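# Sort tested circuit boards into matching colored totes

## Task

The testers are done. Remove every circuit board from its tester and drop it into the tote whose color (green or red) matches that tester's indicator light. Each lid is latched by a hook that lets go when its little black tab is pushed down. Success requires that no board ends up in the wrong-colored tote, that every tote stays on its bench, and that each unfastened tester remains upright on its plate, facing its original direction. The robot must not fall or be left tilted.

## Robot and tools

ROBOT. A Rainbow Robotics RB-Y1: a wheeled base (two drive wheels plus rear casters, 0.58 m wide, front edge 0.10 m ahead of the wheel axle, 0.57 m behind it, 0.58 m sweep radius when spinning in place), a folding torso (squat, shift, pitch, yaw), a head, and two 7-joint arms with parallel grippers. Each hand has a wrist camera in a side case that can strike things. Cameras: head_camera (896x504), left_wrist_camera and right_wrist_camera (644x364).

FRAMES. All positions are metres in the base frame: origin on the floor between the drive wheels, x forward, y left, z up. left_hand and right_hand report the point between the finger pads; fingers point along the hand's -z, close along its x. Printed hand positions can be off, more when stretched or loaded. base_odometry is relative to the start pose and counts wheel turns only, so slip and bumps corrupt it; heading in rad, left positive.

move. One action per call; "cameras" and "blocking" are not part of it. Valid combinations: base and/or joints (optionally min_time_s, contact_limits); target alone or with min_time_s; or contact_limits alone. An empty call just reports state and images.
- base: one object {"x_m_s", "turn_rad_s", "for_s"}, velocities relative to the robot, applied together for for_s seconds then stopped. x_m_s is forward speed, 0.005 to 0.4 m/s in magnitude (negative reverses) or 0; turn_rad_s is leftward turn rate, 0.02 to 1.509 in magnitude or 0; for_s 0.1 to 5. Omitted speeds are 0. No sideways motion. Acceleration is 0.4 m/s² (0.5 rad/s² turning), so the base coasts up to 1 s (3.1 s turning) after for_s; distance is roughly speed times for_s. If |x| + 0.27|turn| exceeds 0.4 both scale down.
- joints: one flat dictionary covering both arms, torso and head, keyed by name, each value an absolute target (rad, grippers in m). Ranges: torso_squat_rad 0..1.2, torso_shift_rad -0.3..0.6, torso_pitch_rad -0.2..1.4, torso_yaw_rad -1.5..1.5 (spread both arms out at least 0.2 rad first); shoulder_pitch ±2.356 (negative swings forward/up); left_shoulder_roll 0..3.141, right_shoulder_roll -3.141..0 (away from body); shoulder_yaw ±2.094; elbow -2.617..0.01 (negative bends); forearm_roll ±3.141; wrist_pitch -1.57..1.919; hand_roll ±2.705; gripper_m 0..0.1 (pad gap); head_pan_rad ±0.523; head_tilt_rad -0.35..1.57 (positive looks down). Torso combos must also hold: squat+shift<=1.52; squat-shift+pitch<=1.57; shift+0.5pitch-0.4squat<=0.7; shift+0.3pitch-0.5squat<=0.39, else it stops partway as off_target.
- target: one hand only, {side: left|right, x, y, z (absolute base-frame metres, -3..3), quat_wxyz as printed}. Solved once into joint angles, so the hand travels an arc that can bulge over 0.1 m; break long moves into short steps. Unreachable poses are approached as closely as possible. Refused while another move is running.
- min_time_s 0.1..8: slowest allowed duration for arm, head and torso motions.
- contact_limits: per-gripper current cap in mA, 200..672.5 (default 672.5), persists; lowers grip force.
- blocking false returns in about 0.5 s while motion continues; a later move overrides only the parts it names.

RESULTS. "move: done" or the worst status. hand status: reached (within 10 mm and 2°), short (with error), refused (with reason). Joint words: done, off_target, not_followed (collision check withheld the arm), stopped, time_out, contact_stop (torso only), limit_stop_at_<name> (body guard or limit), torque_fault, limit_stop_at_motor_heat. A stop you didn't request, or a refusal, cancels the rest of that reply's move, wait and finished_scene calls. Also reported: lidar_m (12 sectors of 30°, first straight ahead, counter-clockwise, at 0.23 m height, blind to glass), motor_effort for wheels (peak in brackets; large values at rest mean pushing on something), wheel_motors_off, joint and external torques, wrist force/torque (uncalibrated, offsets up to 16 N), temperatures, on_its_own (uncommanded actions). The "pictures" line lists image order. Camera calibrations were given as K, distortion and base-to-camera transforms; they are approximate.

OTHER TOOLS. wait {seconds 0..10, cameras}: idles and reports; ends early once moves settle. stop {cameras}: brakes all running motions; braked joints may keep pressing. zoom_image {camera, region [x0,y0,x1,y1] pixels, at most 504x504} on that camera's newest image. finished_scene {scene}: ends the scene irreversibly; the result should stay correct without the robot.

GRASPING. Command an opening at least 0.005 m below the object's width; off_target is normal while holding. Each arm is rated 3 kg. Brief external tugs on held items or pushes on loose objects may occur.

AVOID. Arms colliding or pressing on each other (can end the scene); keep about 0.5 rad shoulder roll outward when both reach forward. Joint torque beyond load limits (torque fault freezes the robot 10 s). Overheating from holding loads or straining (brakes an arm for 30-60 s). Driving into furniture: wheels keep spinning, the robot may turn unseen, and motors switch off briefly. The upper body catching under a table can tip the robot; heavy loads far forward or abrupt forward stops can too. Dropping boards, slamming, knocking testers over or rotating them, shoving totes off benches. The simulation continues while you deliberate.

Each tool is called as a command line: name --argument value for each argument, lists and objects as JSON in quotes; but a table of rows of numbers goes row by row, as --pt "numbers of a row", without its own name.

## Session

move

Scene clock: 0.00 s.
Joint torques (N m): no reading
External joint torques (N m): no reading
Motor temperatures (°C): left_arm=[29 32 30 34 39 36 41] | right_arm=[35 33 28 33 45 37 36]
Wrist force (N): no reading
Wrist torque (N m): no reading
Wrist force, peak (N): no reading
base_odometry: x=+0.000 y=+0.000 heading=+0.000
lidar_m: 2.52 2.77 1.96 1.99 2.31 2.11 2.09 2.32 2.40 2.35 2.77 2.54
base_status: not commanded
joint_positions: torso_squat_rad=+0.350 torso_shift_rad=+0.000 torso_pitch_rad=+0.000 torso_yaw_rad=+0.000 left_shoulder_pitch_rad=+0.027 left_shoulder_roll_rad=+0.018 left_shoulder_yaw_rad=-0.025 left_elbow_rad=-0.232 left_forearm_roll_rad=+0.014 left_wrist_pitch_rad=+0.031 left_hand_roll_rad=-0.041 left_gripper_m=+0.100 right_shoulder_pitch_rad=+0.035 right_shoulder_roll_rad=-0.046 right_shoulder_yaw_rad=+0.024 right_elbow_rad=-0.288 right_forearm_roll_rad=+0.041 right_wrist_pitch_rad=+0.022 right_hand_roll_rad=+0.009 right_gripper_m=+0.099 head_pan_rad=+0.000 head_tilt_rad=+0.400
joint_status: not commanded
wheel_motors_off: 0
motor_effort: left_wheel=-1 right_wheel=+3
chest: x=-0.2280 y=-0.0007 z=+1.2475 quat_wxyz=(+1.000, +0.000, +0.000, +0.000) (m; base frame)
left_hand: x=-0.1412 y=+0.2314 z=+0.5672 quat_wxyz=(+0.996, +0.009, -0.088, -0.022) (m; base frame)
right_hand: x=-0.1186 y=-0.2534 z=+0.5712 quat_wxyz=(+0.992, -0.025, -0.115, +0.034) (m; base frame)
pictures: head_camera, left_wrist_camera, right_wrist_camera

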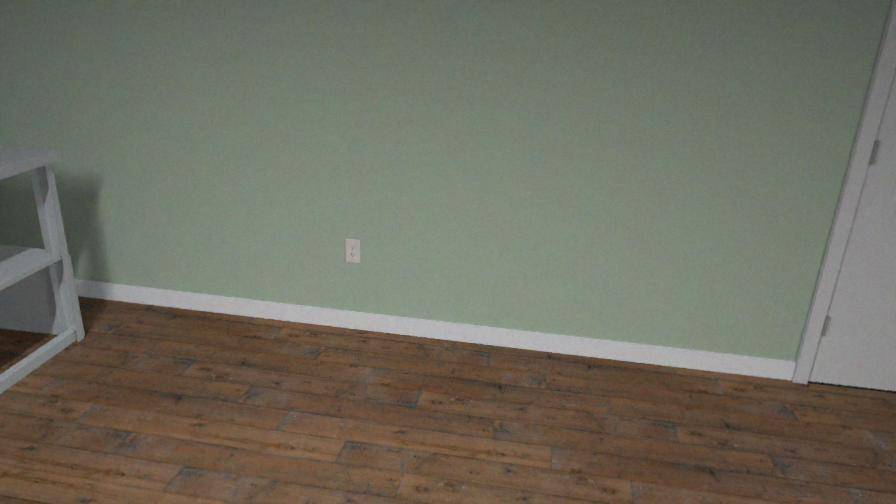

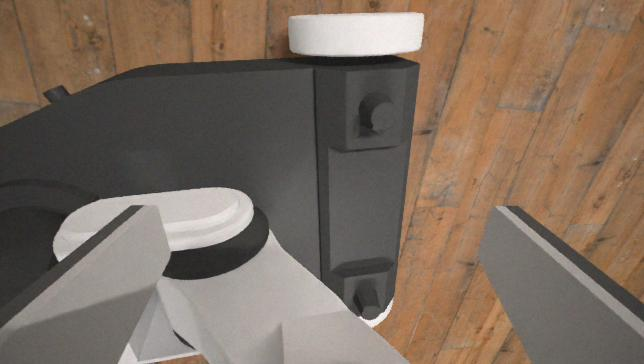

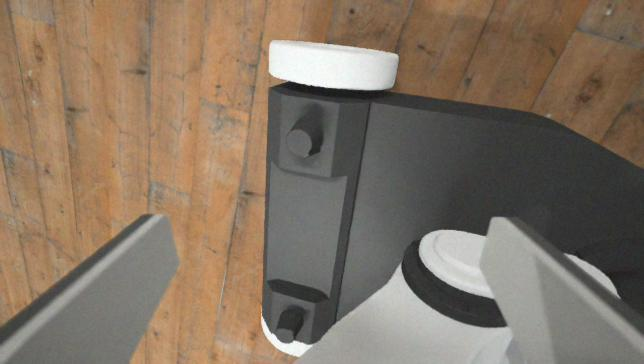

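move --base '{"turn_rad_s":0.5,"for_s":2.4}' --cameras '["head_camera"]'

move --base '{"turn_rad_s":0.5,"for_s":2.4}' --cameras '["head_camera"]'

move --base '{"turn_rad_s":0.5,"for_s":2.4}' --cameras '["head_camera"]'

move --base '{"turn_rad_s":0.5,"for_s":2.4}' --cameras '["head_camera"]'

Scene clock: 11.33 s.
Wrist force, peak (N): left_arm=[-2.9 -0.3 -9.9] | right_arm=[0.4 11.4 -12.9]
move: done
base_status: done (sent for 2.4 of 2.4 s)
wheel_motors_off: 0
motor_effort: left_wheel=+1(20) right_wheel=+5(26)
pictures: head_camera
camera_calibration:
head_camera: T_world_to_cam=[[0.00558762, -0.998763, 0.0494077, -0.0729335], [-0.352738, -0.0482011, -0.93448, 1.33893], [0.935706, -0.0122064, -0.352571, 0.642056], [0, 0, 0, 1]]

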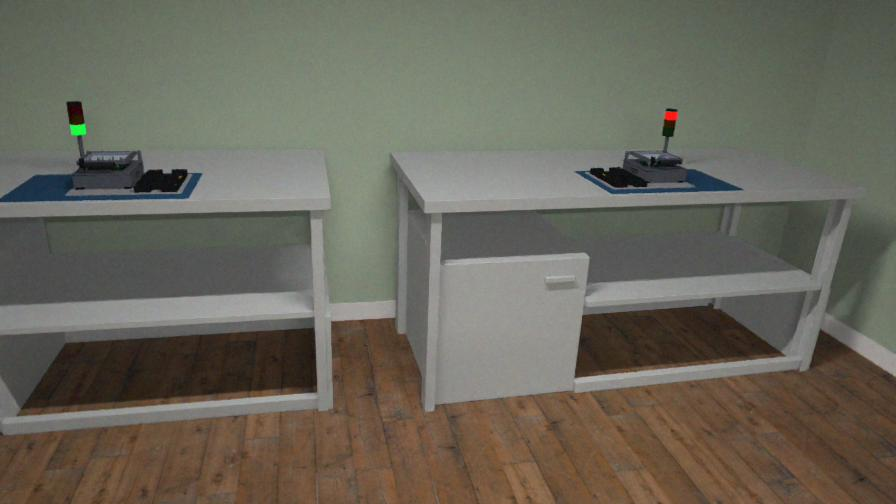

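Scene clock: 15.07 s.
Wrist force, peak (N): left_arm=[-3.0 -0.6 -9.9] | right_arm=[0.7 11.3 -12.9]
move: done
base_status: done (sent for 2.4 of 2.4 s)
wheel_motors_off: 0
motor_effort: left_wheel=+1(15) right_wheel=+5(23)
pictures: head_camera
camera_calibration:
head_camera: T_world_to_cam=[[0.00558774, -0.998763, 0.0494096, -0.072935], [-0.352738, -0.0482029, -0.93448, 1.33893], [0.935706, -0.012207, -0.352571, 0.642056], [0, 0, 0, 1]]

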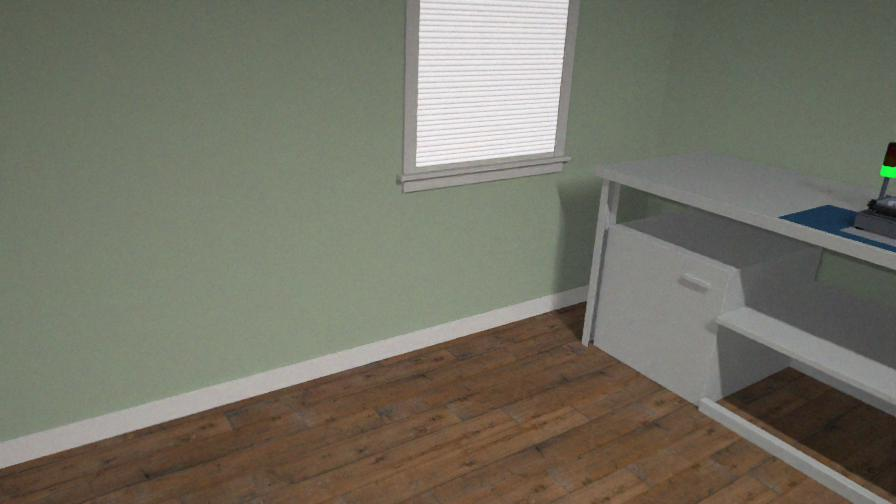

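Scene clock: 18.80 s.
Wrist force, peak (N): left_arm=[-2.8 -0.5 -9.9] | right_arm=[0.8 11.1 -13.1]
move: done
base_status: done (sent for 2.4 of 2.4 s)
wheel_motors_off: 0
motor_effort: left_wheel=+2(14) right_wheel=+4(23)
pictures: head_camera
camera_calibration:
head_camera: T_world_to_cam=[[0.00558712, -0.998763, 0.0494102, -0.0729353], [-0.352737, -0.0482033, -0.93448, 1.33893], [0.935706, -0.0122078, -0.35257, 0.642056], [0, 0, 0, 1]]

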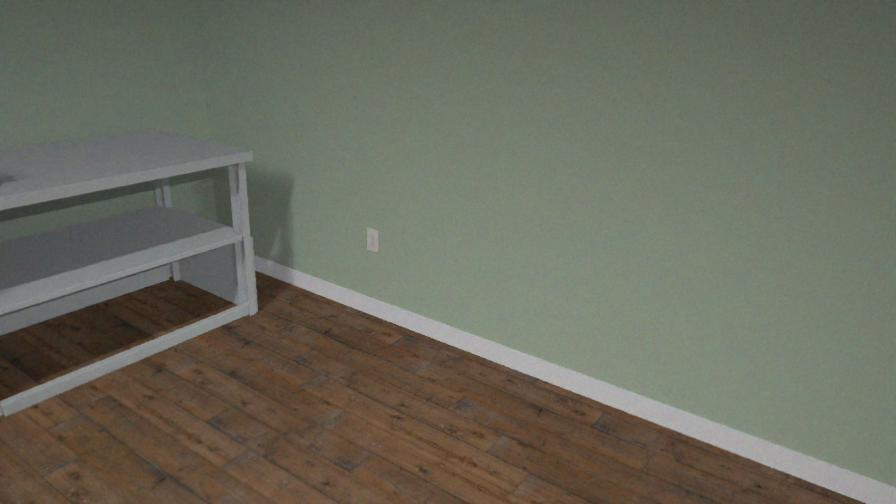

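Scene clock: 22.53 s.
Joint torques (N m): left_arm=[-2.03 0.64 0.07 -0.78 0.2 -0.45 0.12] | right_arm=[-2.45 -1.25 -0.8 -1.14 -0.1 -0.6 0.02]
External joint torques (N m): left_arm=[-0.09 0.03 0.01 0.2 0.2 0 0.13] | right_arm=[-0.15 0.55 -0.63 0.32 -0.16 -0.07 0]
Wrist force (N): left_arm=[-2.7 -0.3 -9.8] | right_arm=[0.4 11.0 -12.6]
Wrist torque (N m): left_arm=[-0.01 -0.46 -0.21] | right_arm=[-0.08 0.71 0.50]
Wrist force, peak (N): left_arm=[-2.9 -0.2 -9.9] | right_arm=[0.9 11.5 -12.9]
move: done
base_odometry: x=+0.000 y=+0.000 heading=-1.484
lidar_m: 2.32 2.77 2.52 2.52 2.86 1.95 1.98 2.34 2.11 2.12 2.37 2.35
base_status: done (sent for 2.4 of 2.4 s)
joint_positions: torso_squat_rad=+0.350 torso_shift_rad=+0.000 torso_pitch_rad=+0.000 torso_yaw_rad=+0.000 left_shoulder_pitch_rad=+0.027 left_shoulder_roll_rad=+0.018 left_shoulder_yaw_rad=-0.025 left_elbow_rad=-0.232 left_forearm_roll_rad=+0.014 left_wrist_pitch_rad=+0.031 left_hand_roll_rad=-0.041 left_gripper_m=+0.100 right_shoulder_pitch_rad=+0.035 right_shoulder_roll_rad=-0.046 right_shoulder_yaw_rad=+0.024 right_elbow_rad=-0.288 right_forearm_roll_rad=+0.041 right_wrist_pitch_rad=+0.022 right_hand_roll_rad=+0.009 right_gripper_m=+0.099 head_pan_rad=+0.000 head_tilt_rad=+0.400
wheel_motors_off: 0
motor_effort: left_wheel=+0(15) right_wheel=+4(23)
chest: x=-0.2280 y=-0.0008 z=+1.2475 quat_wxyz=(+1.000, +0.000, +0.000, +0.000) (m; base frame)
left_hand: x=-0.1412 y=+0.2314 z=+0.5672 quat_wxyz=(+0.996, +0.009, -0.088, -0.022) (m; base frame)
right_hand: x=-0.1186 y=-0.2534 z=+0.5712 quat_wxyz=(+0.992, -0.025, -0.115, +0.034) (m; base frame)
pictures: head_camera
camera_calibration:
head_camera: T_world_to_cam=[[0.00558682, -0.998763, 0.0494087, -0.0729347], [-0.352737, -0.0482018, -0.93448, 1.33893], [0.935706, -0.0122075, -0.35257, 0.642056], [0, 0, 0, 1]]

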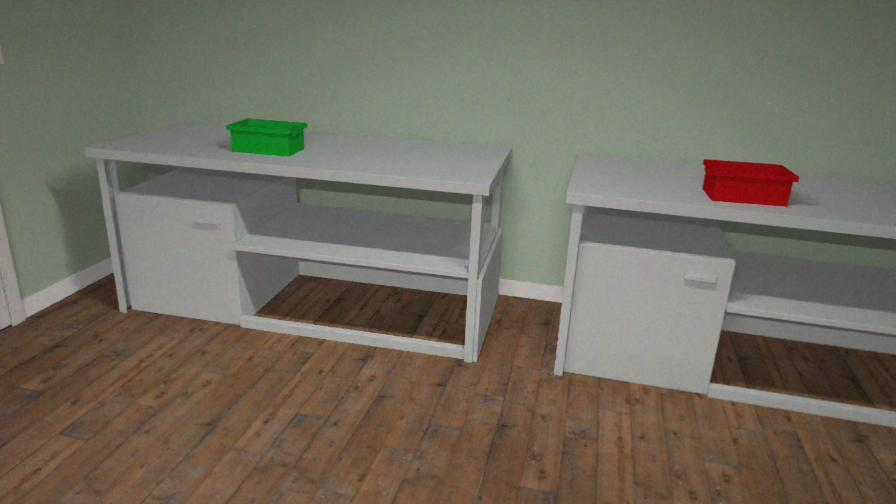

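move --base '{"turn_rad_s":-0.7,"for_s":4.17}' --cameras '[]'

move --base '{"x_m_s":0.35,"for_s":3.7}' --cameras '[]'

move --base '{"turn_rad_s":-0.3,"for_s":1.38}' --joints '{"head_tilt_rad":0.5}' --cameras '["head_camera"]'

Scene clock: 56.57 s.
Wrist force, peak (N): left_arm=[-2.8 -0.2 -10.0] | right_arm=[0.7 11.4 -12.9]
move: done
base_status: done (sent for 4.17 of 4.17 s)
wheel_motors_off: 0
motor_effort: left_wheel=+2(30) right_wheel=+2(22)
pictures: none

Scene clock: 61.67 s.
Wrist force, peak (N): left_arm=[-2.7 -0.4 -10.0] | right_arm=[1.2 11.3 -13.1]
move: done
base_status: done (sent for 3.7 of 3.7 s)
wheel_motors_off: 0
motor_effort: left_wheel=-4(30) right_wheel=+4(30)
pictures: none

Scene clock: 63.97 s.
Joint torques (N m): left_arm=[-1.92 0.68 0.04 -0.86 0.23 -0.42 0.07] | right_arm=[-2.27 -0.98 -0.44 -1.22 -0.1 -0.6 -0.04]
External joint torques (N m): left_arm=[0.01 0.08 -0.02 0.13 0.23 0.03 0.07] | right_arm=[0.03 0.83 -0.27 0.24 -0.17 -0.07 -0.05]
Wrist force (N): left_arm=[-2.8 -0.4 -9.7] | right_arm=[0.6 11.1 -12.6]
Wrist torque (N m): left_arm=[0.01 -0.46 -0.22] | right_arm=[-0.08 0.73 0.49]
Wrist force, peak (N): left_arm=[-2.8 -0.3 -9.9] | right_arm=[0.6 11.1 -12.9]
move: done
base_odometry: x=-0.397 y=+1.233 heading=+1.472
lidar_m: 1.51 1.02 1.30 1.51 1.60 2.29 3.51 4.10 3.19 2.82 1.22 0.99
base_status: done (sent for 1.37 of 1.37 s)
joint_positions: torso_squat_rad=+0.350 torso_shift_rad=+0.000 torso_pitch_rad=+0.000 torso_yaw_rad=+0.000 left_shoulder_pitch_rad=+0.027 left_shoulder_roll_rad=+0.018 left_shoulder_yaw_rad=-0.025 left_elbow_rad=-0.232 left_forearm_roll_rad=+0.014 left_wrist_pitch_rad=+0.031 left_hand_roll_rad=-0.041 left_gripper_m=+0.100 right_shoulder_pitch_rad=+0.035 right_shoulder_roll_rad=-0.046 right_shoulder_yaw_rad=+0.024 right_elbow_rad=-0.288 right_forearm_roll_rad=+0.041 right_wrist_pitch_rad=+0.022 right_hand_roll_rad=+0.009 right_gripper_m=+0.099 head_pan_rad=+0.000 head_tilt_rad=+0.500
joint_status: all done
wheel_motors_off: 0
motor_effort: left_wheel=+3(29) right_wheel=+1(28)
chest: x=-0.2280 y=-0.0007 z=+1.2475 quat_wxyz=(+1.000, +0.000, +0.000, +0.000) (m; base frame)
left_hand: x=-0.1412 y=+0.2314 z=+0.5672 quat_wxyz=(+0.996, +0.009, -0.088, -0.022) (m; base frame)
right_hand: x=-0.1186 y=-0.2534 z=+0.5712 quat_wxyz=(+0.992, -0.025, -0.115, +0.034) (m; base frame)
pictures: head_camera
camera_calibration:
head_camera: T_world_to_cam=[[0.0105886, -0.998761, 0.0486306, -0.0707431], [-0.444297, -0.0482681, -0.894578, 1.26233], [0.895817, -0.0121341, -0.444258, 0.766531], [0, 0, 0, 1]]

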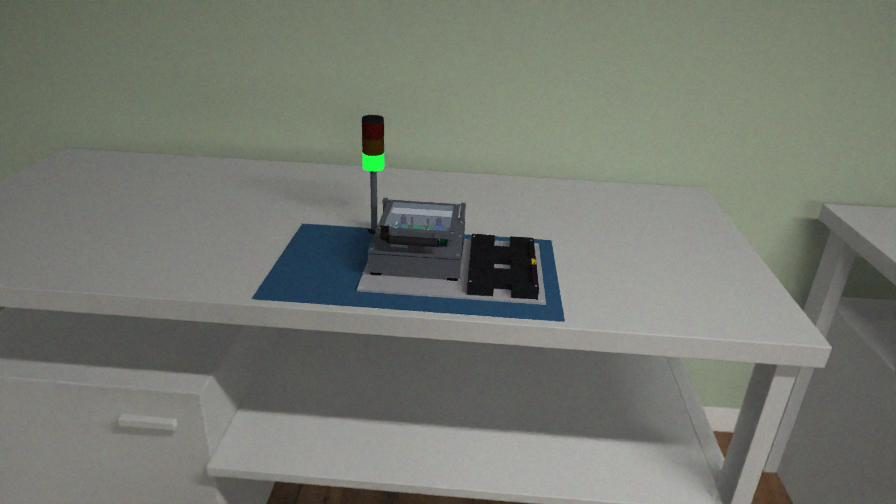

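zoom_image --camera "head_camera" --region '[350, 180, 570, 310]'

Scaled by 2.291 from the camera's 896x504 image, which has a finer 1280x720 frame.

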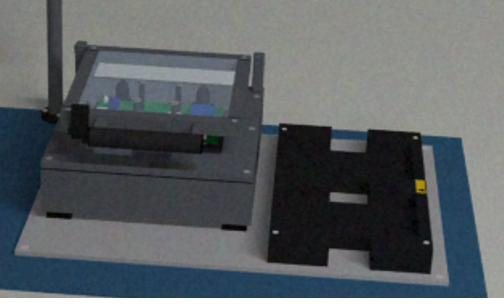

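move --target '{"side":"left","x":0.3,"y":0.3,"z":1.1,"quat_wxyz":[0.924,0,-0.383,0]}' --cameras '[]'

move --target '{"side":"right","x":0.3,"y":-0.3,"z":1.1,"quat_wxyz":[0.924,0,-0.383,0]}' --cameras '[]'

move --base '{"x_m_s":0.2,"for_s":3}' --joints '{"head_tilt_rad":0.9}'

Scene clock: 86.23 s.
Wrist force, peak (N): left_arm=[-5.6 -1.9 -9.5] | right_arm=[0.8 11.4 -12.8]
move: done
joint_status: all done
wheel_motors_off: 0
motor_effort: left_wheel=+8(9) right_wheel=+1(2)
left_hand_status: reached (checked arc, planned for 1.9 s): 1 mm and 0.1 deg off.
pictures: none

Scene clock: 88.40 s.
Wrist force, peak (N): left_arm=[-6.4 0.1 -8.1] | right_arm=[-1.7 12.9 -12.4]
move: done
joint_status: all done
wheel_motors_off: 0
motor_effort: left_wheel=+7(9) right_wheel=+1(4)
right_hand_status: reached (checked arc, planned for 1.9 s): 0 mm and 0.1 deg off.
pictures: none

Scene clock: 92.47 s.
Joint torques (N m): left_arm=[-15.7 8.96 5.48 -6.48 -0.14 -1.35 0.16] | right_arm=[-16.06 -9.72 -5.97 -6.41 0.47 -1.67 0.01]
External joint torques (N m): left_arm=[1.28 0.02 0.02 1.15 0.16 0.07 0.2] | right_arm=[2.04 0.67 0.25 1.29 -0.14 -0.24 -0.03]
Wrist force (N): left_arm=[-6.0 0.1 -8.0] | right_arm=[-2.2 10.5 -10.9]
Wrist torque (N m): left_arm=[-0.03 -0.63 -0.19] | right_arm=[-0.03 0.64 0.48]
Wrist force, peak (N): left_arm=[-6.3 0.5 -8.2] | right_arm=[-2.0 10.8 -11.4]
move: done
base_odometry: x=-0.338 y=+1.830 heading=+1.472
lidar_m: 0.91 0.66 0.56 1.47 1.56 2.24 4.11 4.23 3.24 1.02 0.62 0.93
base_status: done (sent for 3 of 3 s)
joint_positions: torso_squat_rad=+0.350 torso_shift_rad=+0.000 torso_pitch_rad=+0.000 torso_yaw_rad=+0.000 left_shoulder_pitch_rad=-0.460 left_shoulder_roll_rad=+0.524 left_shoulder_yaw_rad=+0.037 left_elbow_rad=-1.807 left_forearm_roll_rad=+0.425 left_wrist_pitch_rad=+1.453 left_hand_roll_rad=+0.229 left_gripper_m=+0.100 right_shoulder_pitch_rad=-0.463 right_shoulder_roll_rad=-0.575 right_shoulder_yaw_rad=+0.010 right_elbow_rad=-1.805 right_forearm_roll_rad=-0.455 right_wrist_pitch_rad=+1.432 right_hand_roll_rad=-0.281 right_gripper_m=+0.099 head_pan_rad=+0.000 head_tilt_rad=+0.900
joint_status: all done
wheel_motors_off: 0
motor_effort: left_wheel=-2(30) right_wheel=+2(26)
chest: x=-0.2280 y=-0.0007 z=+1.2475 quat_wxyz=(+1.000, +0.000, +0.000, +0.000) (m; base frame)
left_hand: x=+0.2993 y=+0.2999 z=+1.1004 quat_wxyz=(+0.924, +0.000, -0.384, +0.000) (m; base frame)
right_hand: x=+0.2999 y=-0.3000 z=+1.1003 quat_wxyz=(+0.924, +0.000, -0.383, +0.000) (m; base frame)
pictures: head_camera, left_wrist_camera, right_wrist_camera
camera_calibration:
head_camera: T_world_to_cam=[[0.0290444, -0.998753, 0.0406025, -0.0553214], [-0.757529, -0.0484946, -0.650997, 0.84517], [0.652154, -0.0118498, -0.757993, 1.17054], [0, 0, 0, 1]]
left_wrist_camera: T_world_to_cam=[[0.714401, 0.0156973, 0.699561, -0.989684], [-0.331959, -0.872482, 0.358579, 0.000666448], [0.615983, -0.488394, -0.618091, 0.71125], [0, 0, 0, 1]]
right_wrist_camera: T_world_to_cam=[[-0.693927, 0.0201735, -0.719762, 1.00863], [-0.3069, 0.895976, 0.320996, 0.0408051], [0.651366, 0.443643, -0.615551, 0.686722], [0, 0, 0, 1]]

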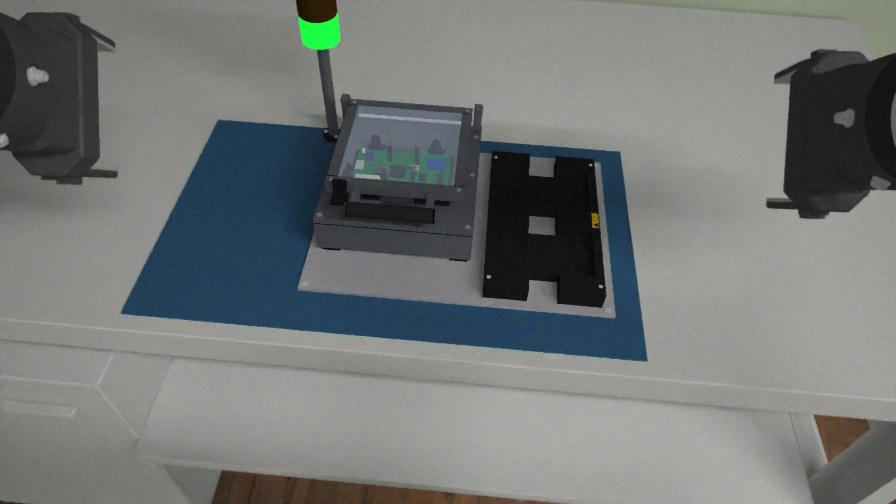

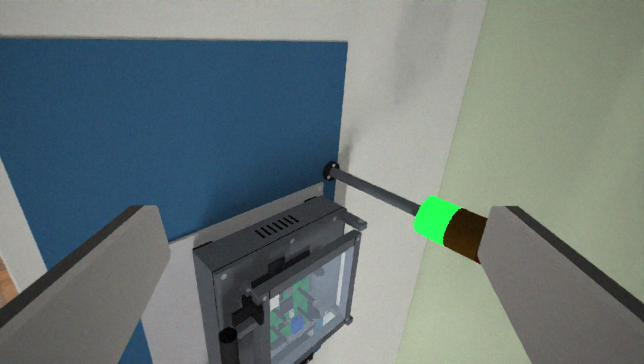

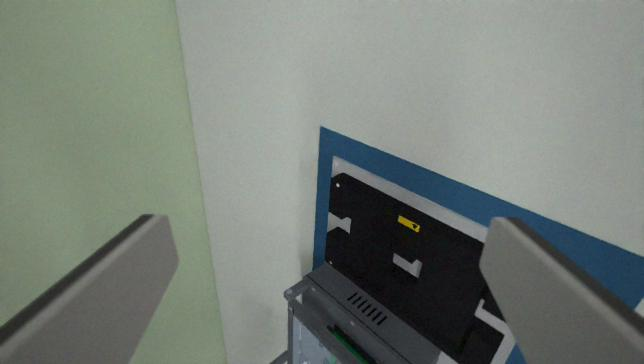

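zoom_image --camera "head_camera" --region '[290, 80, 500, 270]'

zoom_image --camera "left_wrist_camera" --region '[180, 180, 400, 364]'

zoom_image --camera "head_camera" --region '[460, 130, 640, 320]'

Scaled by 2.400 from the camera's 896x504 image, which has a finer 1280x720 frame.

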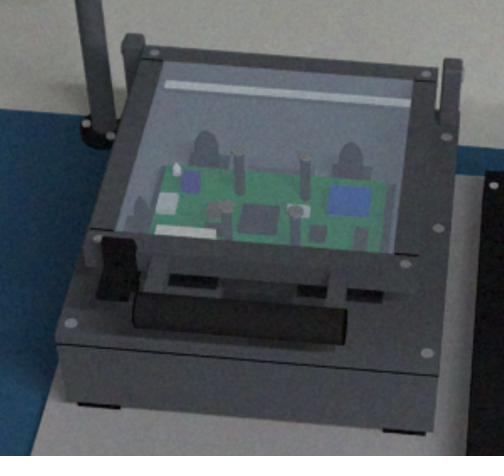

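Scaled by 2.291 from the camera's 644x364 image, which has a finer 920x520 frame.

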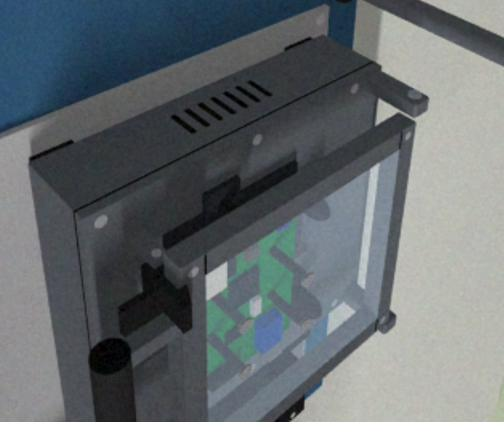

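Scaled by 2.653 from the camera's 896x504 image, which has a finer 1280x720 frame.

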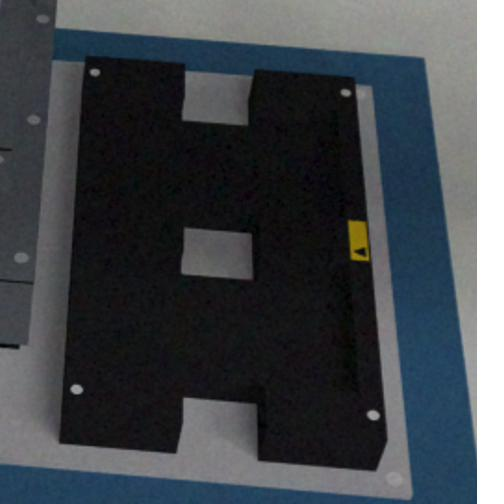

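move --target '{"side":"left","x":0.35,"y":0.21,"z":1.05,"quat_wxyz":[0.954,-0.301,0,0]}' --cameras '[]'

move --target '{"side":"right","x":0.35,"y":-0.02,"z":1.08,"quat_wxyz":[0.985,0.174,0,0]}'

zoom_image --camera "left_wrist_camera" --region '[120, 100, 520, 364]'

zoom_image --camera "right_wrist_camera" --region '[120, 100, 520, 364]'

Scene clock: 138.40 s.
Wrist force, peak (N): left_arm=[-6.9 0.5 -8.0] | right_arm=[-2.0 11.5 -11.2]
move: short
joint_status: all done
wheel_motors_off: 0
motor_effort: left_wheel=-2(4) right_wheel=+3(5)
left_hand_status: short (checked arc, as near as the solve gets, planned for 1.9 s): 1 mm and 15.5 deg off. The place is met; only the turn is off.
pictures: none

Scene clock: 140.90 s.
Joint torques (N m): left_arm=[-22.86 9.33 2.54 -7.36 1.15 -0.43 0.06] | right_arm=[-23.4 -9.28 -0.66 -7.37 -0.46 -0.8 0.3]
External joint torques (N m): left_arm=[1.84 -0.74 0.98 1.43 0.1 -0.07 0.08] | right_arm=[3.52 -0.38 0.56 1.68 -0.1 -0.1 0.28]
Wrist force (N): left_arm=[-2.8 3.1 -8.8] | right_arm=[0.6 8.8 -12.3]
Wrist torque (N m): left_arm=[-0.19 -0.49 -0.21] | right_arm=[0.01 0.74 0.50]
Wrist force, peak (N): left_arm=[-2.8 3.2 -8.9] | right_arm=[0.5 9.8 -12.6]
move: short
base_odometry: x=-0.338 y=+1.830 heading=+1.472
lidar_m: 0.91 0.67 0.56 1.47 1.57 2.23 4.11 4.22 3.23 1.02 0.61 0.93
joint_positions: torso_squat_rad=+0.350 torso_shift_rad=+0.000 torso_pitch_rad=+0.000 torso_yaw_rad=+0.000 left_shoulder_pitch_rad=-1.219 left_shoulder_roll_rad=+0.462 left_shoulder_yaw_rad=+0.143 left_elbow_rad=-0.267 left_forearm_roll_rad=+0.825 left_wrist_pitch_rad=+1.374 left_hand_roll_rad=-0.151 left_gripper_m=+0.100 right_shoulder_pitch_rad=-1.441 right_shoulder_roll_rad=-0.125 right_shoulder_yaw_rad=+0.059 right_elbow_rad=-0.267 right_forearm_roll_rad=-0.683 right_wrist_pitch_rad=+1.283 right_hand_roll_rad=-0.272 right_gripper_m=+0.099 head_pan_rad=+0.000 head_tilt_rad=+0.900
joint_status: all done
wheel_motors_off: 0
motor_effort: left_wheel=-2(4) right_wheel=+4(5)
chest: x=-0.2281 y=-0.0008 z=+1.2475 quat_wxyz=(+1.000, +0.000, +0.000, +0.000) (m; base frame)
left_hand: x=+0.3493 y=+0.2099 z=+1.0503 quat_wxyz=(+0.955, -0.265, -0.124, +0.039) (m; base frame)
right_hand: x=+0.3493 y=-0.0199 z=+1.0805 quat_wxyz=(+0.973, +0.194, -0.120, -0.021) (m; base frame)
right_hand_status: short (checked arc, as near as the solve gets, planned for 1.9 s): 1 mm and 14.3 deg off. The place is met; only the turn is off.
pictures: head_camera, left_wrist_camera, right_wrist_camera
camera_calibration:
head_camera: T_world_to_cam=[[0.0290655, -0.998754, 0.0405708, -0.0552915], [-0.757472, -0.0484909, -0.651064, 0.845229], [0.65222, -0.0118077, -0.757938, 1.17051], [0, 0, 0, 1]]
left_wrist_camera: T_world_to_cam=[[0.96895, 0.147535, 0.198419, -0.579195], [-0.0997393, -0.501073, 0.859638, -0.728624], [0.226249, -0.852736, -0.4708, 0.663447], [0, 0, 0, 1]]
right_wrist_camera: T_world_to_cam=[[-0.965835, 0.112639, -0.233399, 0.594275], [-0.102644, 0.660691, 0.743607, -0.721252], [0.237964, 0.742158, -0.626557, 0.680311], [0, 0, 0, 1]]

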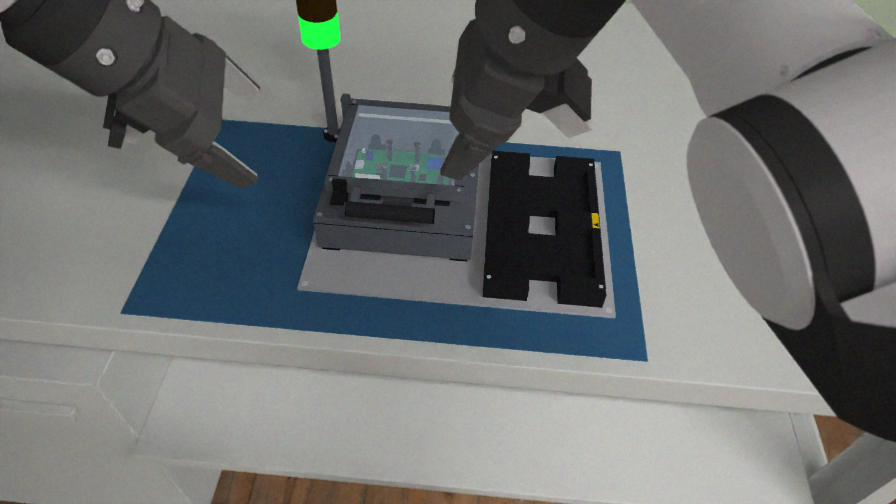

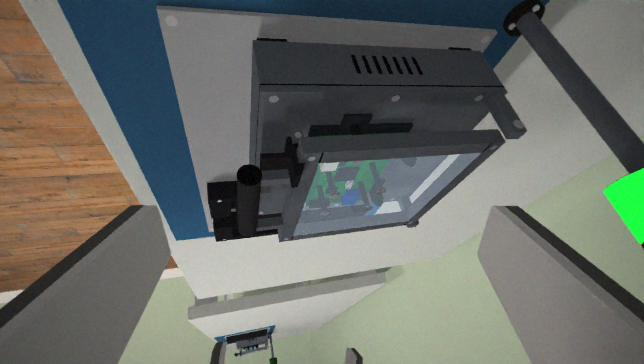

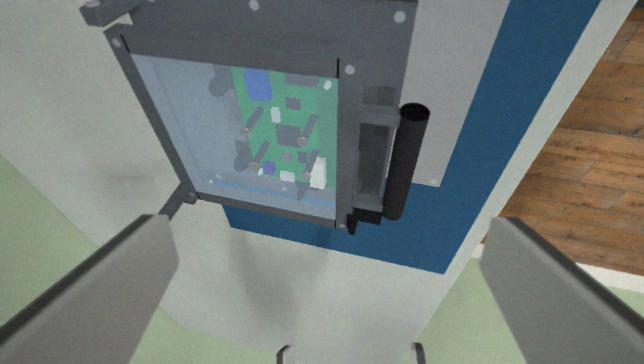

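Scaled by 1.260 from the camera's 644x364 image, which has a finer 920x520 frame.

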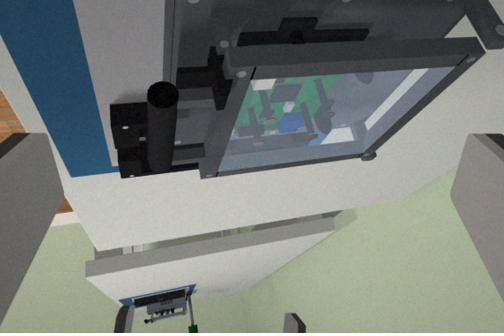

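Scaled by 1.260 from the camera's 644x364 image, which has a finer 1265x715 frame.

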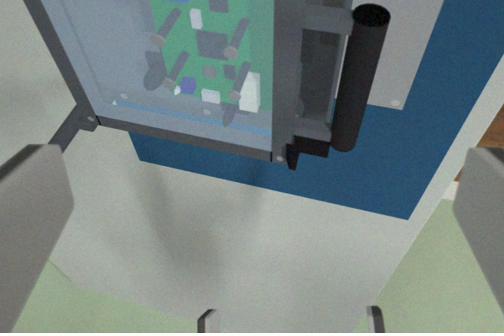

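move --base '{"x_m_s":0.1,"for_s":1.2}' --cameras '[]'

move --target '{"side":"right","x":0.26,"y":-0.04,"z":1.08,"quat_wxyz":[0.985,0.174,0,0]}' --cameras '[]'

move --target '{"side":"left","x":0.23,"y":0.17,"z":1.03,"quat_wxyz":[0.966,-0.259,0,0]}' --joints '{"left_gripper_m":0.0}'

zoom_image --camera "left_wrist_camera" --region '[160, 60, 500, 260]'

Scene clock: 157.80 s.
Wrist force, peak (N): left_arm=[-2.5 3.4 -9.1] | right_arm=[0.4 8.7 -12.7]
move: done
base_status: done (sent for 1.2 of 1.2 s)
wheel_motors_off: 0
motor_effort: left_wheel=-4(19) right_wheel=+0(22)
pictures: none

Scene clock: 159.43 s.
Joint torques (N m): left_arm=[-22.95 9.27 2.64 -7.4 1.2 -0.44 0.07] | right_arm=[-23.25 -6.4 -2.34 -7.79 -0.69 -0.65 0.12]
External joint torques (N m): left_arm=[1.75 -0.79 1.09 1.38 0.15 -0.07 0.09] | right_arm=[1.56 -0.28 0.49 0.67 -0.3 -0.3 0.12]
Wrist force (N): left_arm=[-2.6 3.1 -8.8] | right_arm=[2.4 8.9 -12.5]
Wrist torque (N m): left_arm=[-0.19 -0.45 -0.23] | right_arm=[0.05 0.88 0.50]
Wrist force, peak (N): left_arm=[-2.8 3.1 -9.0] | right_arm=[2.1 9.4 -12.6]
move: done
base_odometry: x=-0.326 y=+1.949 heading=+1.472
lidar_m: 0.78 0.66 0.50 0.74 1.54 2.23 4.23 4.23 3.25 0.62 0.65 0.81
joint_positions: torso_squat_rad=+0.350 torso_shift_rad=+0.000 torso_pitch_rad=+0.000 torso_yaw_rad=+0.000 left_shoulder_pitch_rad=-1.219 left_shoulder_roll_rad=+0.462 left_shoulder_yaw_rad=+0.143 left_elbow_rad=-0.267 left_forearm_roll_rad=+0.825 left_wrist_pitch_rad=+1.374 left_hand_roll_rad=-0.151 left_gripper_m=+0.100 right_shoulder_pitch_rad=-1.112 right_shoulder_roll_rad=-0.147 right_shoulder_yaw_rad=+0.073 right_elbow_rad=-0.961 right_forearm_roll_rad=-0.688 right_wrist_pitch_rad=+1.844 right_hand_roll_rad=-0.483 right_gripper_m=+0.099 head_pan_rad=+0.000 head_tilt_rad=+0.900
joint_status: all done
wheel_motors_off: 0
motor_effort: left_wheel=-4(5) right_wheel=+3(4)
chest: x=-0.2280 y=-0.0008 z=+1.2475 quat_wxyz=(+1.000, +0.000, +0.000, +0.000) (m; base frame)
left_hand: x=+0.3494 y=+0.2099 z=+1.0502 quat_wxyz=(+0.955, -0.265, -0.124, +0.039) (m; base frame)
right_hand: x=+0.2594 y=-0.0400 z=+1.0806 quat_wxyz=(+0.985, +0.174, +0.004, +0.001) (m; base frame)
right_hand_status: reached (checked arc, planned for 1.0 s): 1 mm and 0.4 deg off.
pictures: none

"target" must stand alone in an action, or with "min_time_s": send the other keys in another action

Scaled by 1.482 from the camera's 644x364 image, which has a finer 920x520 frame.

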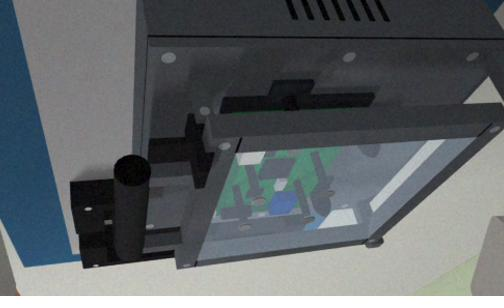

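move --joints '{"left_gripper_m":0.0}' --cameras '[]'

move --target '{"side":"left","x":0.23,"y":0.18,"z":1.03,"quat_wxyz":[0.966,-0.259,0,0]}'

zoom_image --camera "left_wrist_camera" --region '[160, 60, 500, 260]'

zoom_image --camera "head_camera" --region '[260, 140, 500, 340]'

zoom_image --camera "right_wrist_camera" --region '[120, 0, 520, 260]'

Scene clock: 170.33 s.
Wrist force, peak (N): left_arm=[-2.8 3.1 -9.1] | right_arm=[2.3 9.2 -12.7]
move: done
joint_status: all done
wheel_motors_off: 0
motor_effort: left_wheel=-3(5) right_wheel=+2(4)
pictures: none

Scene clock: 172.17 s.
Joint torques (N m): left_arm=[-19.63 7.38 2.58 -7.6 1.13 -0.53 -0.11] | right_arm=[-23.3 -5.96 -2.67 -7.74 -0.66 -0.65 0.11]
External joint torques (N m): left_arm=[0.89 -0.9 -1.16 0.34 0.19 -0.22 -0.11] | right_arm=[1.52 0.16 0.16 0.72 -0.27 -0.3 0.11]
Wrist force (N): left_arm=[-1.5 2.9 -9.0] | right_arm=[2.2 8.8 -12.4]
Wrist torque (N m): left_arm=[-0.20 -0.44 -0.22] | right_arm=[0.06 0.86 0.50]
Wrist force, peak (N): left_arm=[-2.7 4.0 -9.5] | right_arm=[2.1 9.0 -12.8]
move: done
base_odometry: x=-0.326 y=+1.949 heading=+1.472
lidar_m: 0.79 0.66 0.50 0.75 1.55 2.23 4.23 4.24 3.24 0.62 0.65 0.82
joint_positions: torso_squat_rad=+0.350 torso_shift_rad=+0.000 torso_pitch_rad=+0.000 torso_yaw_rad=+0.000 left_shoulder_pitch_rad=-0.745 left_shoulder_roll_rad=+0.405 left_shoulder_yaw_rad=+0.063 left_elbow_rad=-1.193 left_forearm_roll_rad=+0.927 left_wrist_pitch_rad=+1.870 left_hand_roll_rad=+0.239 left_gripper_m=+0.000 right_shoulder_pitch_rad=-1.112 right_shoulder_roll_rad=-0.147 right_shoulder_yaw_rad=+0.073 right_elbow_rad=-0.961 right_forearm_roll_rad=-0.688 right_wrist_pitch_rad=+1.844 right_hand_roll_rad=-0.483 right_gripper_m=+0.099 head_pan_rad=+0.000 head_tilt_rad=+0.900
joint_status: all done
wheel_motors_off: 0
motor_effort: left_wheel=-3(6) right_wheel=+2(4)
chest: x=-0.2280 y=-0.0008 z=+1.2475 quat_wxyz=(+1.000, +0.000, +0.000, +0.000) (m; base frame)
left_hand: x=+0.2298 y=+0.1800 z=+1.0305 quat_wxyz=(+0.966, -0.260, +0.002, -0.001) (m; base frame)
left_hand_status: reached (checked arc, planned for 1.3 s): 1 mm and 0.2 deg off.
right_hand: x=+0.2594 y=-0.0400 z=+1.0806 quat_wxyz=(+0.985, +0.174, +0.004, +0.001) (m; base frame)
pictures: head_camera, left_wrist_camera, right_wrist_camera
camera_calibration:
head_camera: T_world_to_cam=[[0.0290385, -0.998755, 0.040563, -0.0552922], [-0.757519, -0.0484646, -0.651011, 0.845191], [0.652167, -0.0118229, -0.757983, 1.17053], [0, 0, 0, 1]]
left_wrist_camera: T_world_to_cam=[[0.999764, 0.00517033, -0.0211002, -0.210277], [0.0207932, -0.509058, 0.860481, -0.765632], [-0.00629224, -0.860717, -0.509045, 0.750009], [0, 0, 0, 1]]
right_wrist_camera: T_world_to_cam=[[-0.999753, 0.022148, -0.00208761, 0.264961], [0.0137635, 0.689531, 0.724125, -0.72527], [0.0174774, 0.723917, -0.689666, 0.84138], [0, 0, 0, 1]]

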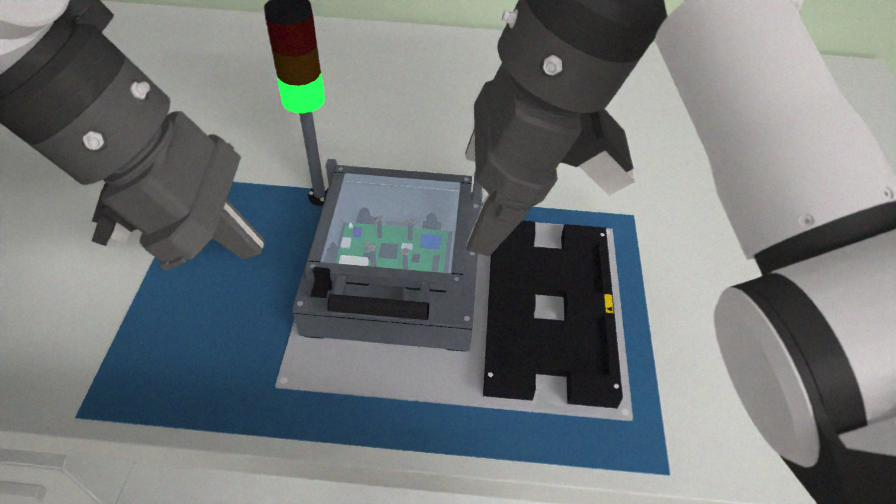

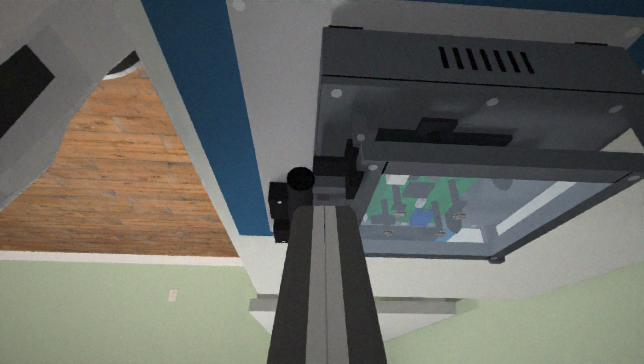

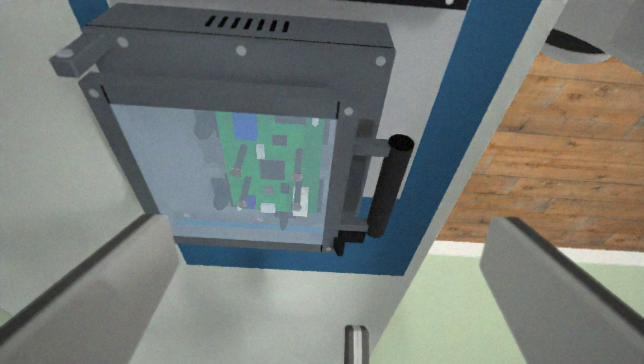

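Scaled by 1.482 from the camera's 644x364 image, which has a finer 920x520 frame.

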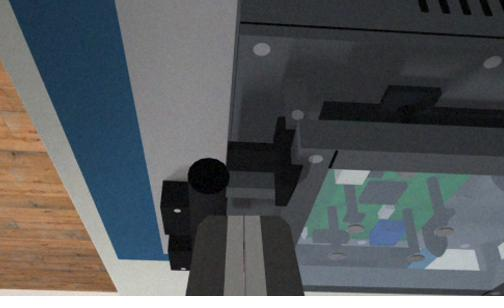

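Scaled by 2.100 from the camera's 896x504 image, which has a finer 1280x720 frame.

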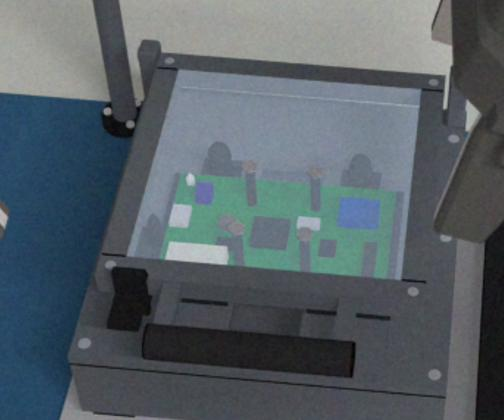

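Scaled by 1.260 from the camera's 644x364 image, which has a finer 1265x715 frame.

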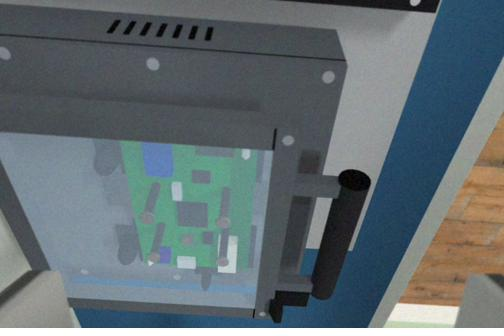

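move --joints '{"left_gripper_m":0.1,"right_gripper_m":0.045}' --cameras '[]'

move --target '{"side":"right","x":0.15,"y":-0.15,"z":1.05,"quat_wxyz":[0.924,0,-0.383,0]}' --cameras '[]'

move --target '{"side":"right","x":0.13,"y":0.02,"z":0.965,"quat_wxyz":[0.707,0,-0.707,0]}'

zoom_image --camera "right_wrist_camera" --region '[120, 60, 520, 360]'

Scene clock: 244.73 s.
Wrist force, peak (N): left_arm=[-1.6 3.2 -9.2] | right_arm=[2.2 9.2 -12.9]
move: done
joint_status: all done
wheel_motors_off: 0
motor_effort: left_wheel=-4(5) right_wheel=+3(4)
pictures: none

Scene clock: 247.00 s.
Wrist force, peak (N): left_arm=[-1.4 3.0 -9.2] | right_arm=[1.9 10.6 -12.4]
move: done
joint_status: all done
wheel_motors_off: 0
motor_effort: left_wheel=-2(5) right_wheel=+4(5)
right_hand_status: reached (checked arc, planned for 1.8 s): 1 mm and 0.2 deg off.
pictures: none

Scene clock: 247.30 s.
Joint torques (N m): left_arm=[-19.72 7.38 3.14 -7.4 1.07 -0.46 -0.13] | right_arm=[-12.37 -5.13 -7.2 -5.81 1.07 -0.97 0.15]
External joint torques (N m): left_arm=[0.79 -0.89 -0.59 0.54 0.12 -0.15 -0.12] | right_arm=[0.21 0.06 0.04 0.69 -0.38 -0.28 0.11]
Wrist force (N): left_arm=[-1.1 3.2 -8.7] | right_arm=[-2.0 10.6 -10.9]
Wrist torque (N m): left_arm=[-0.23 -0.37 -0.23] | right_arm=[-0.06 0.60 0.48]
Wrist force, peak (N): left_arm=[-1.4 3.2 -9.4] | right_arm=[-2.2 10.7 -11.2]
move: refused
base_odometry: x=-0.326 y=+1.949 heading=+1.472
lidar_m: 0.79 0.66 0.50 0.75 1.55 2.24 4.23 4.24 3.25 0.62 0.66 0.81
joint_positions: torso_squat_rad=+0.350 torso_shift_rad=+0.000 torso_pitch_rad=+0.000 torso_yaw_rad=+0.000 left_shoulder_pitch_rad=-0.745 left_shoulder_roll_rad=+0.405 left_shoulder_yaw_rad=+0.063 left_elbow_rad=-1.193 left_forearm_roll_rad=+0.927 left_wrist_pitch_rad=+1.870 left_hand_roll_rad=+0.239 left_gripper_m=+0.100 right_shoulder_pitch_rad=-0.390 right_shoulder_roll_rad=-0.719 right_shoulder_yaw_rad=+0.747 right_elbow_rad=-2.392 right_forearm_roll_rad=-0.130 right_wrist_pitch_rad=+1.656 right_hand_roll_rad=-1.086 right_gripper_m=+0.045 head_pan_rad=+0.000 head_tilt_rad=+0.900
wheel_motors_off: 0
motor_effort: left_wheel=-3(4) right_wheel=+5(5)
chest: x=-0.2280 y=-0.0008 z=+1.2475 quat_wxyz=(+1.000, +0.000, +0.000, +0.000) (m; base frame)
left_hand: x=+0.2298 y=+0.1800 z=+1.0306 quat_wxyz=(+0.966, -0.260, +0.001, -0.001) (m; base frame)
right_hand: x=+0.1497 y=-0.1499 z=+1.0504 quat_wxyz=(+0.924, +0.001, -0.382, +0.001) (m; base frame)
right_hand_status: refused: the posture found for that pose stands 11 mm from the torso (limit 20 mm). Nothing moved. The solve starts from where the arm stands: from another posture it may find a clear one.
pictures: head_camera, left_wrist_camera, right_wrist_camera
camera_calibration:
head_camera: T_world_to_cam=[[0.0290271, -0.998755, 0.0405622, -0.055291], [-0.757502, -0.0484557, -0.651032, 0.845205], [0.652187, -0.0118284, -0.757966, 1.17052], [0, 0, 0, 1]]
left_wrist_camera: T_world_to_cam=[[0.999766, 0.00514121, -0.0210208, -0.210349], [0.0207101, -0.50905, 0.860488, -0.765647], [-0.00627671, -0.860721, -0.509037, 0.750002], [0, 0, 0, 1]]
right_wrist_camera: T_world_to_cam=[[-0.69608, 0.0193361, -0.717704, 0.8634], [-0.308286, 0.894742, 0.323103, -0.125935], [0.648408, 0.446164, -0.616851, 0.689463], [0, 0, 0, 1]]

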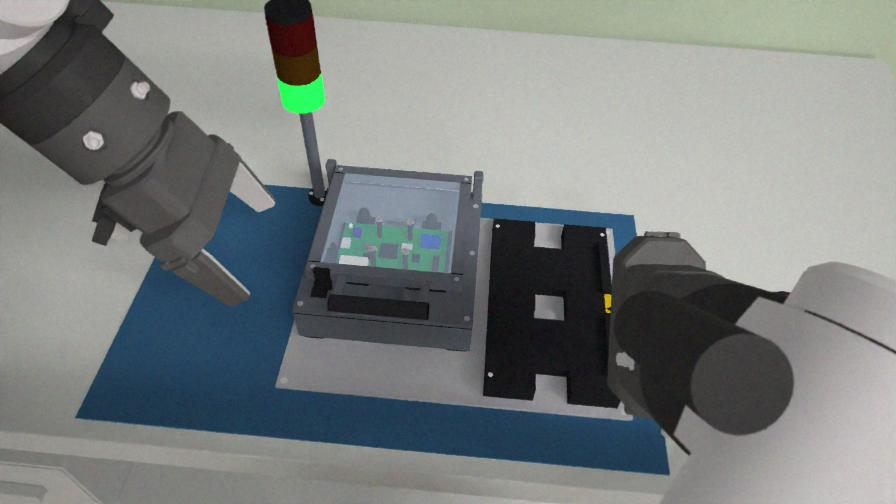

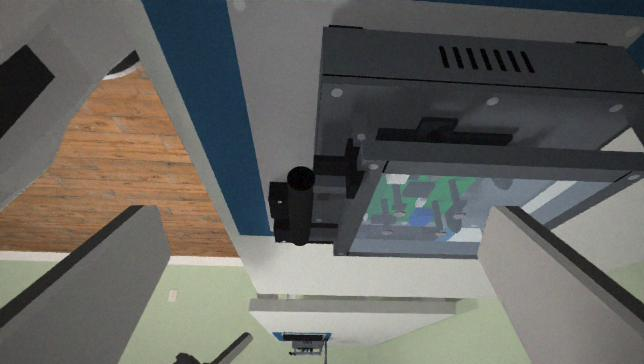

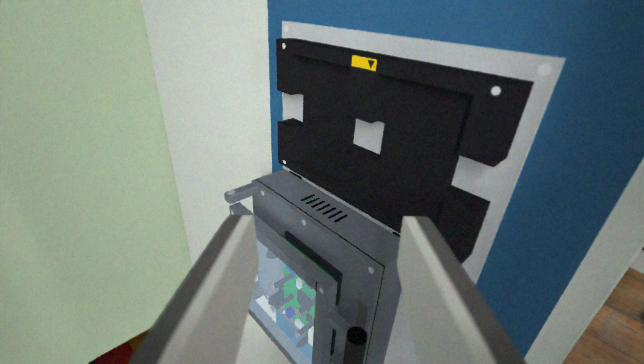

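Scaled by 1.260 from the camera's 644x364 image, which has a finer 1265x715 frame.

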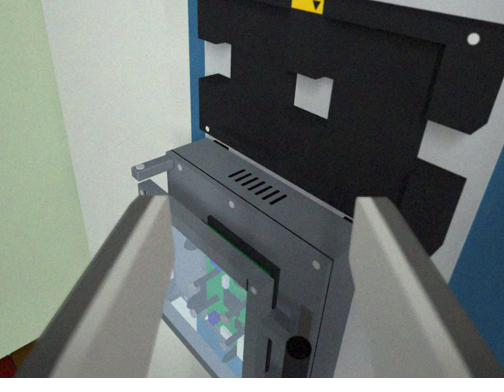

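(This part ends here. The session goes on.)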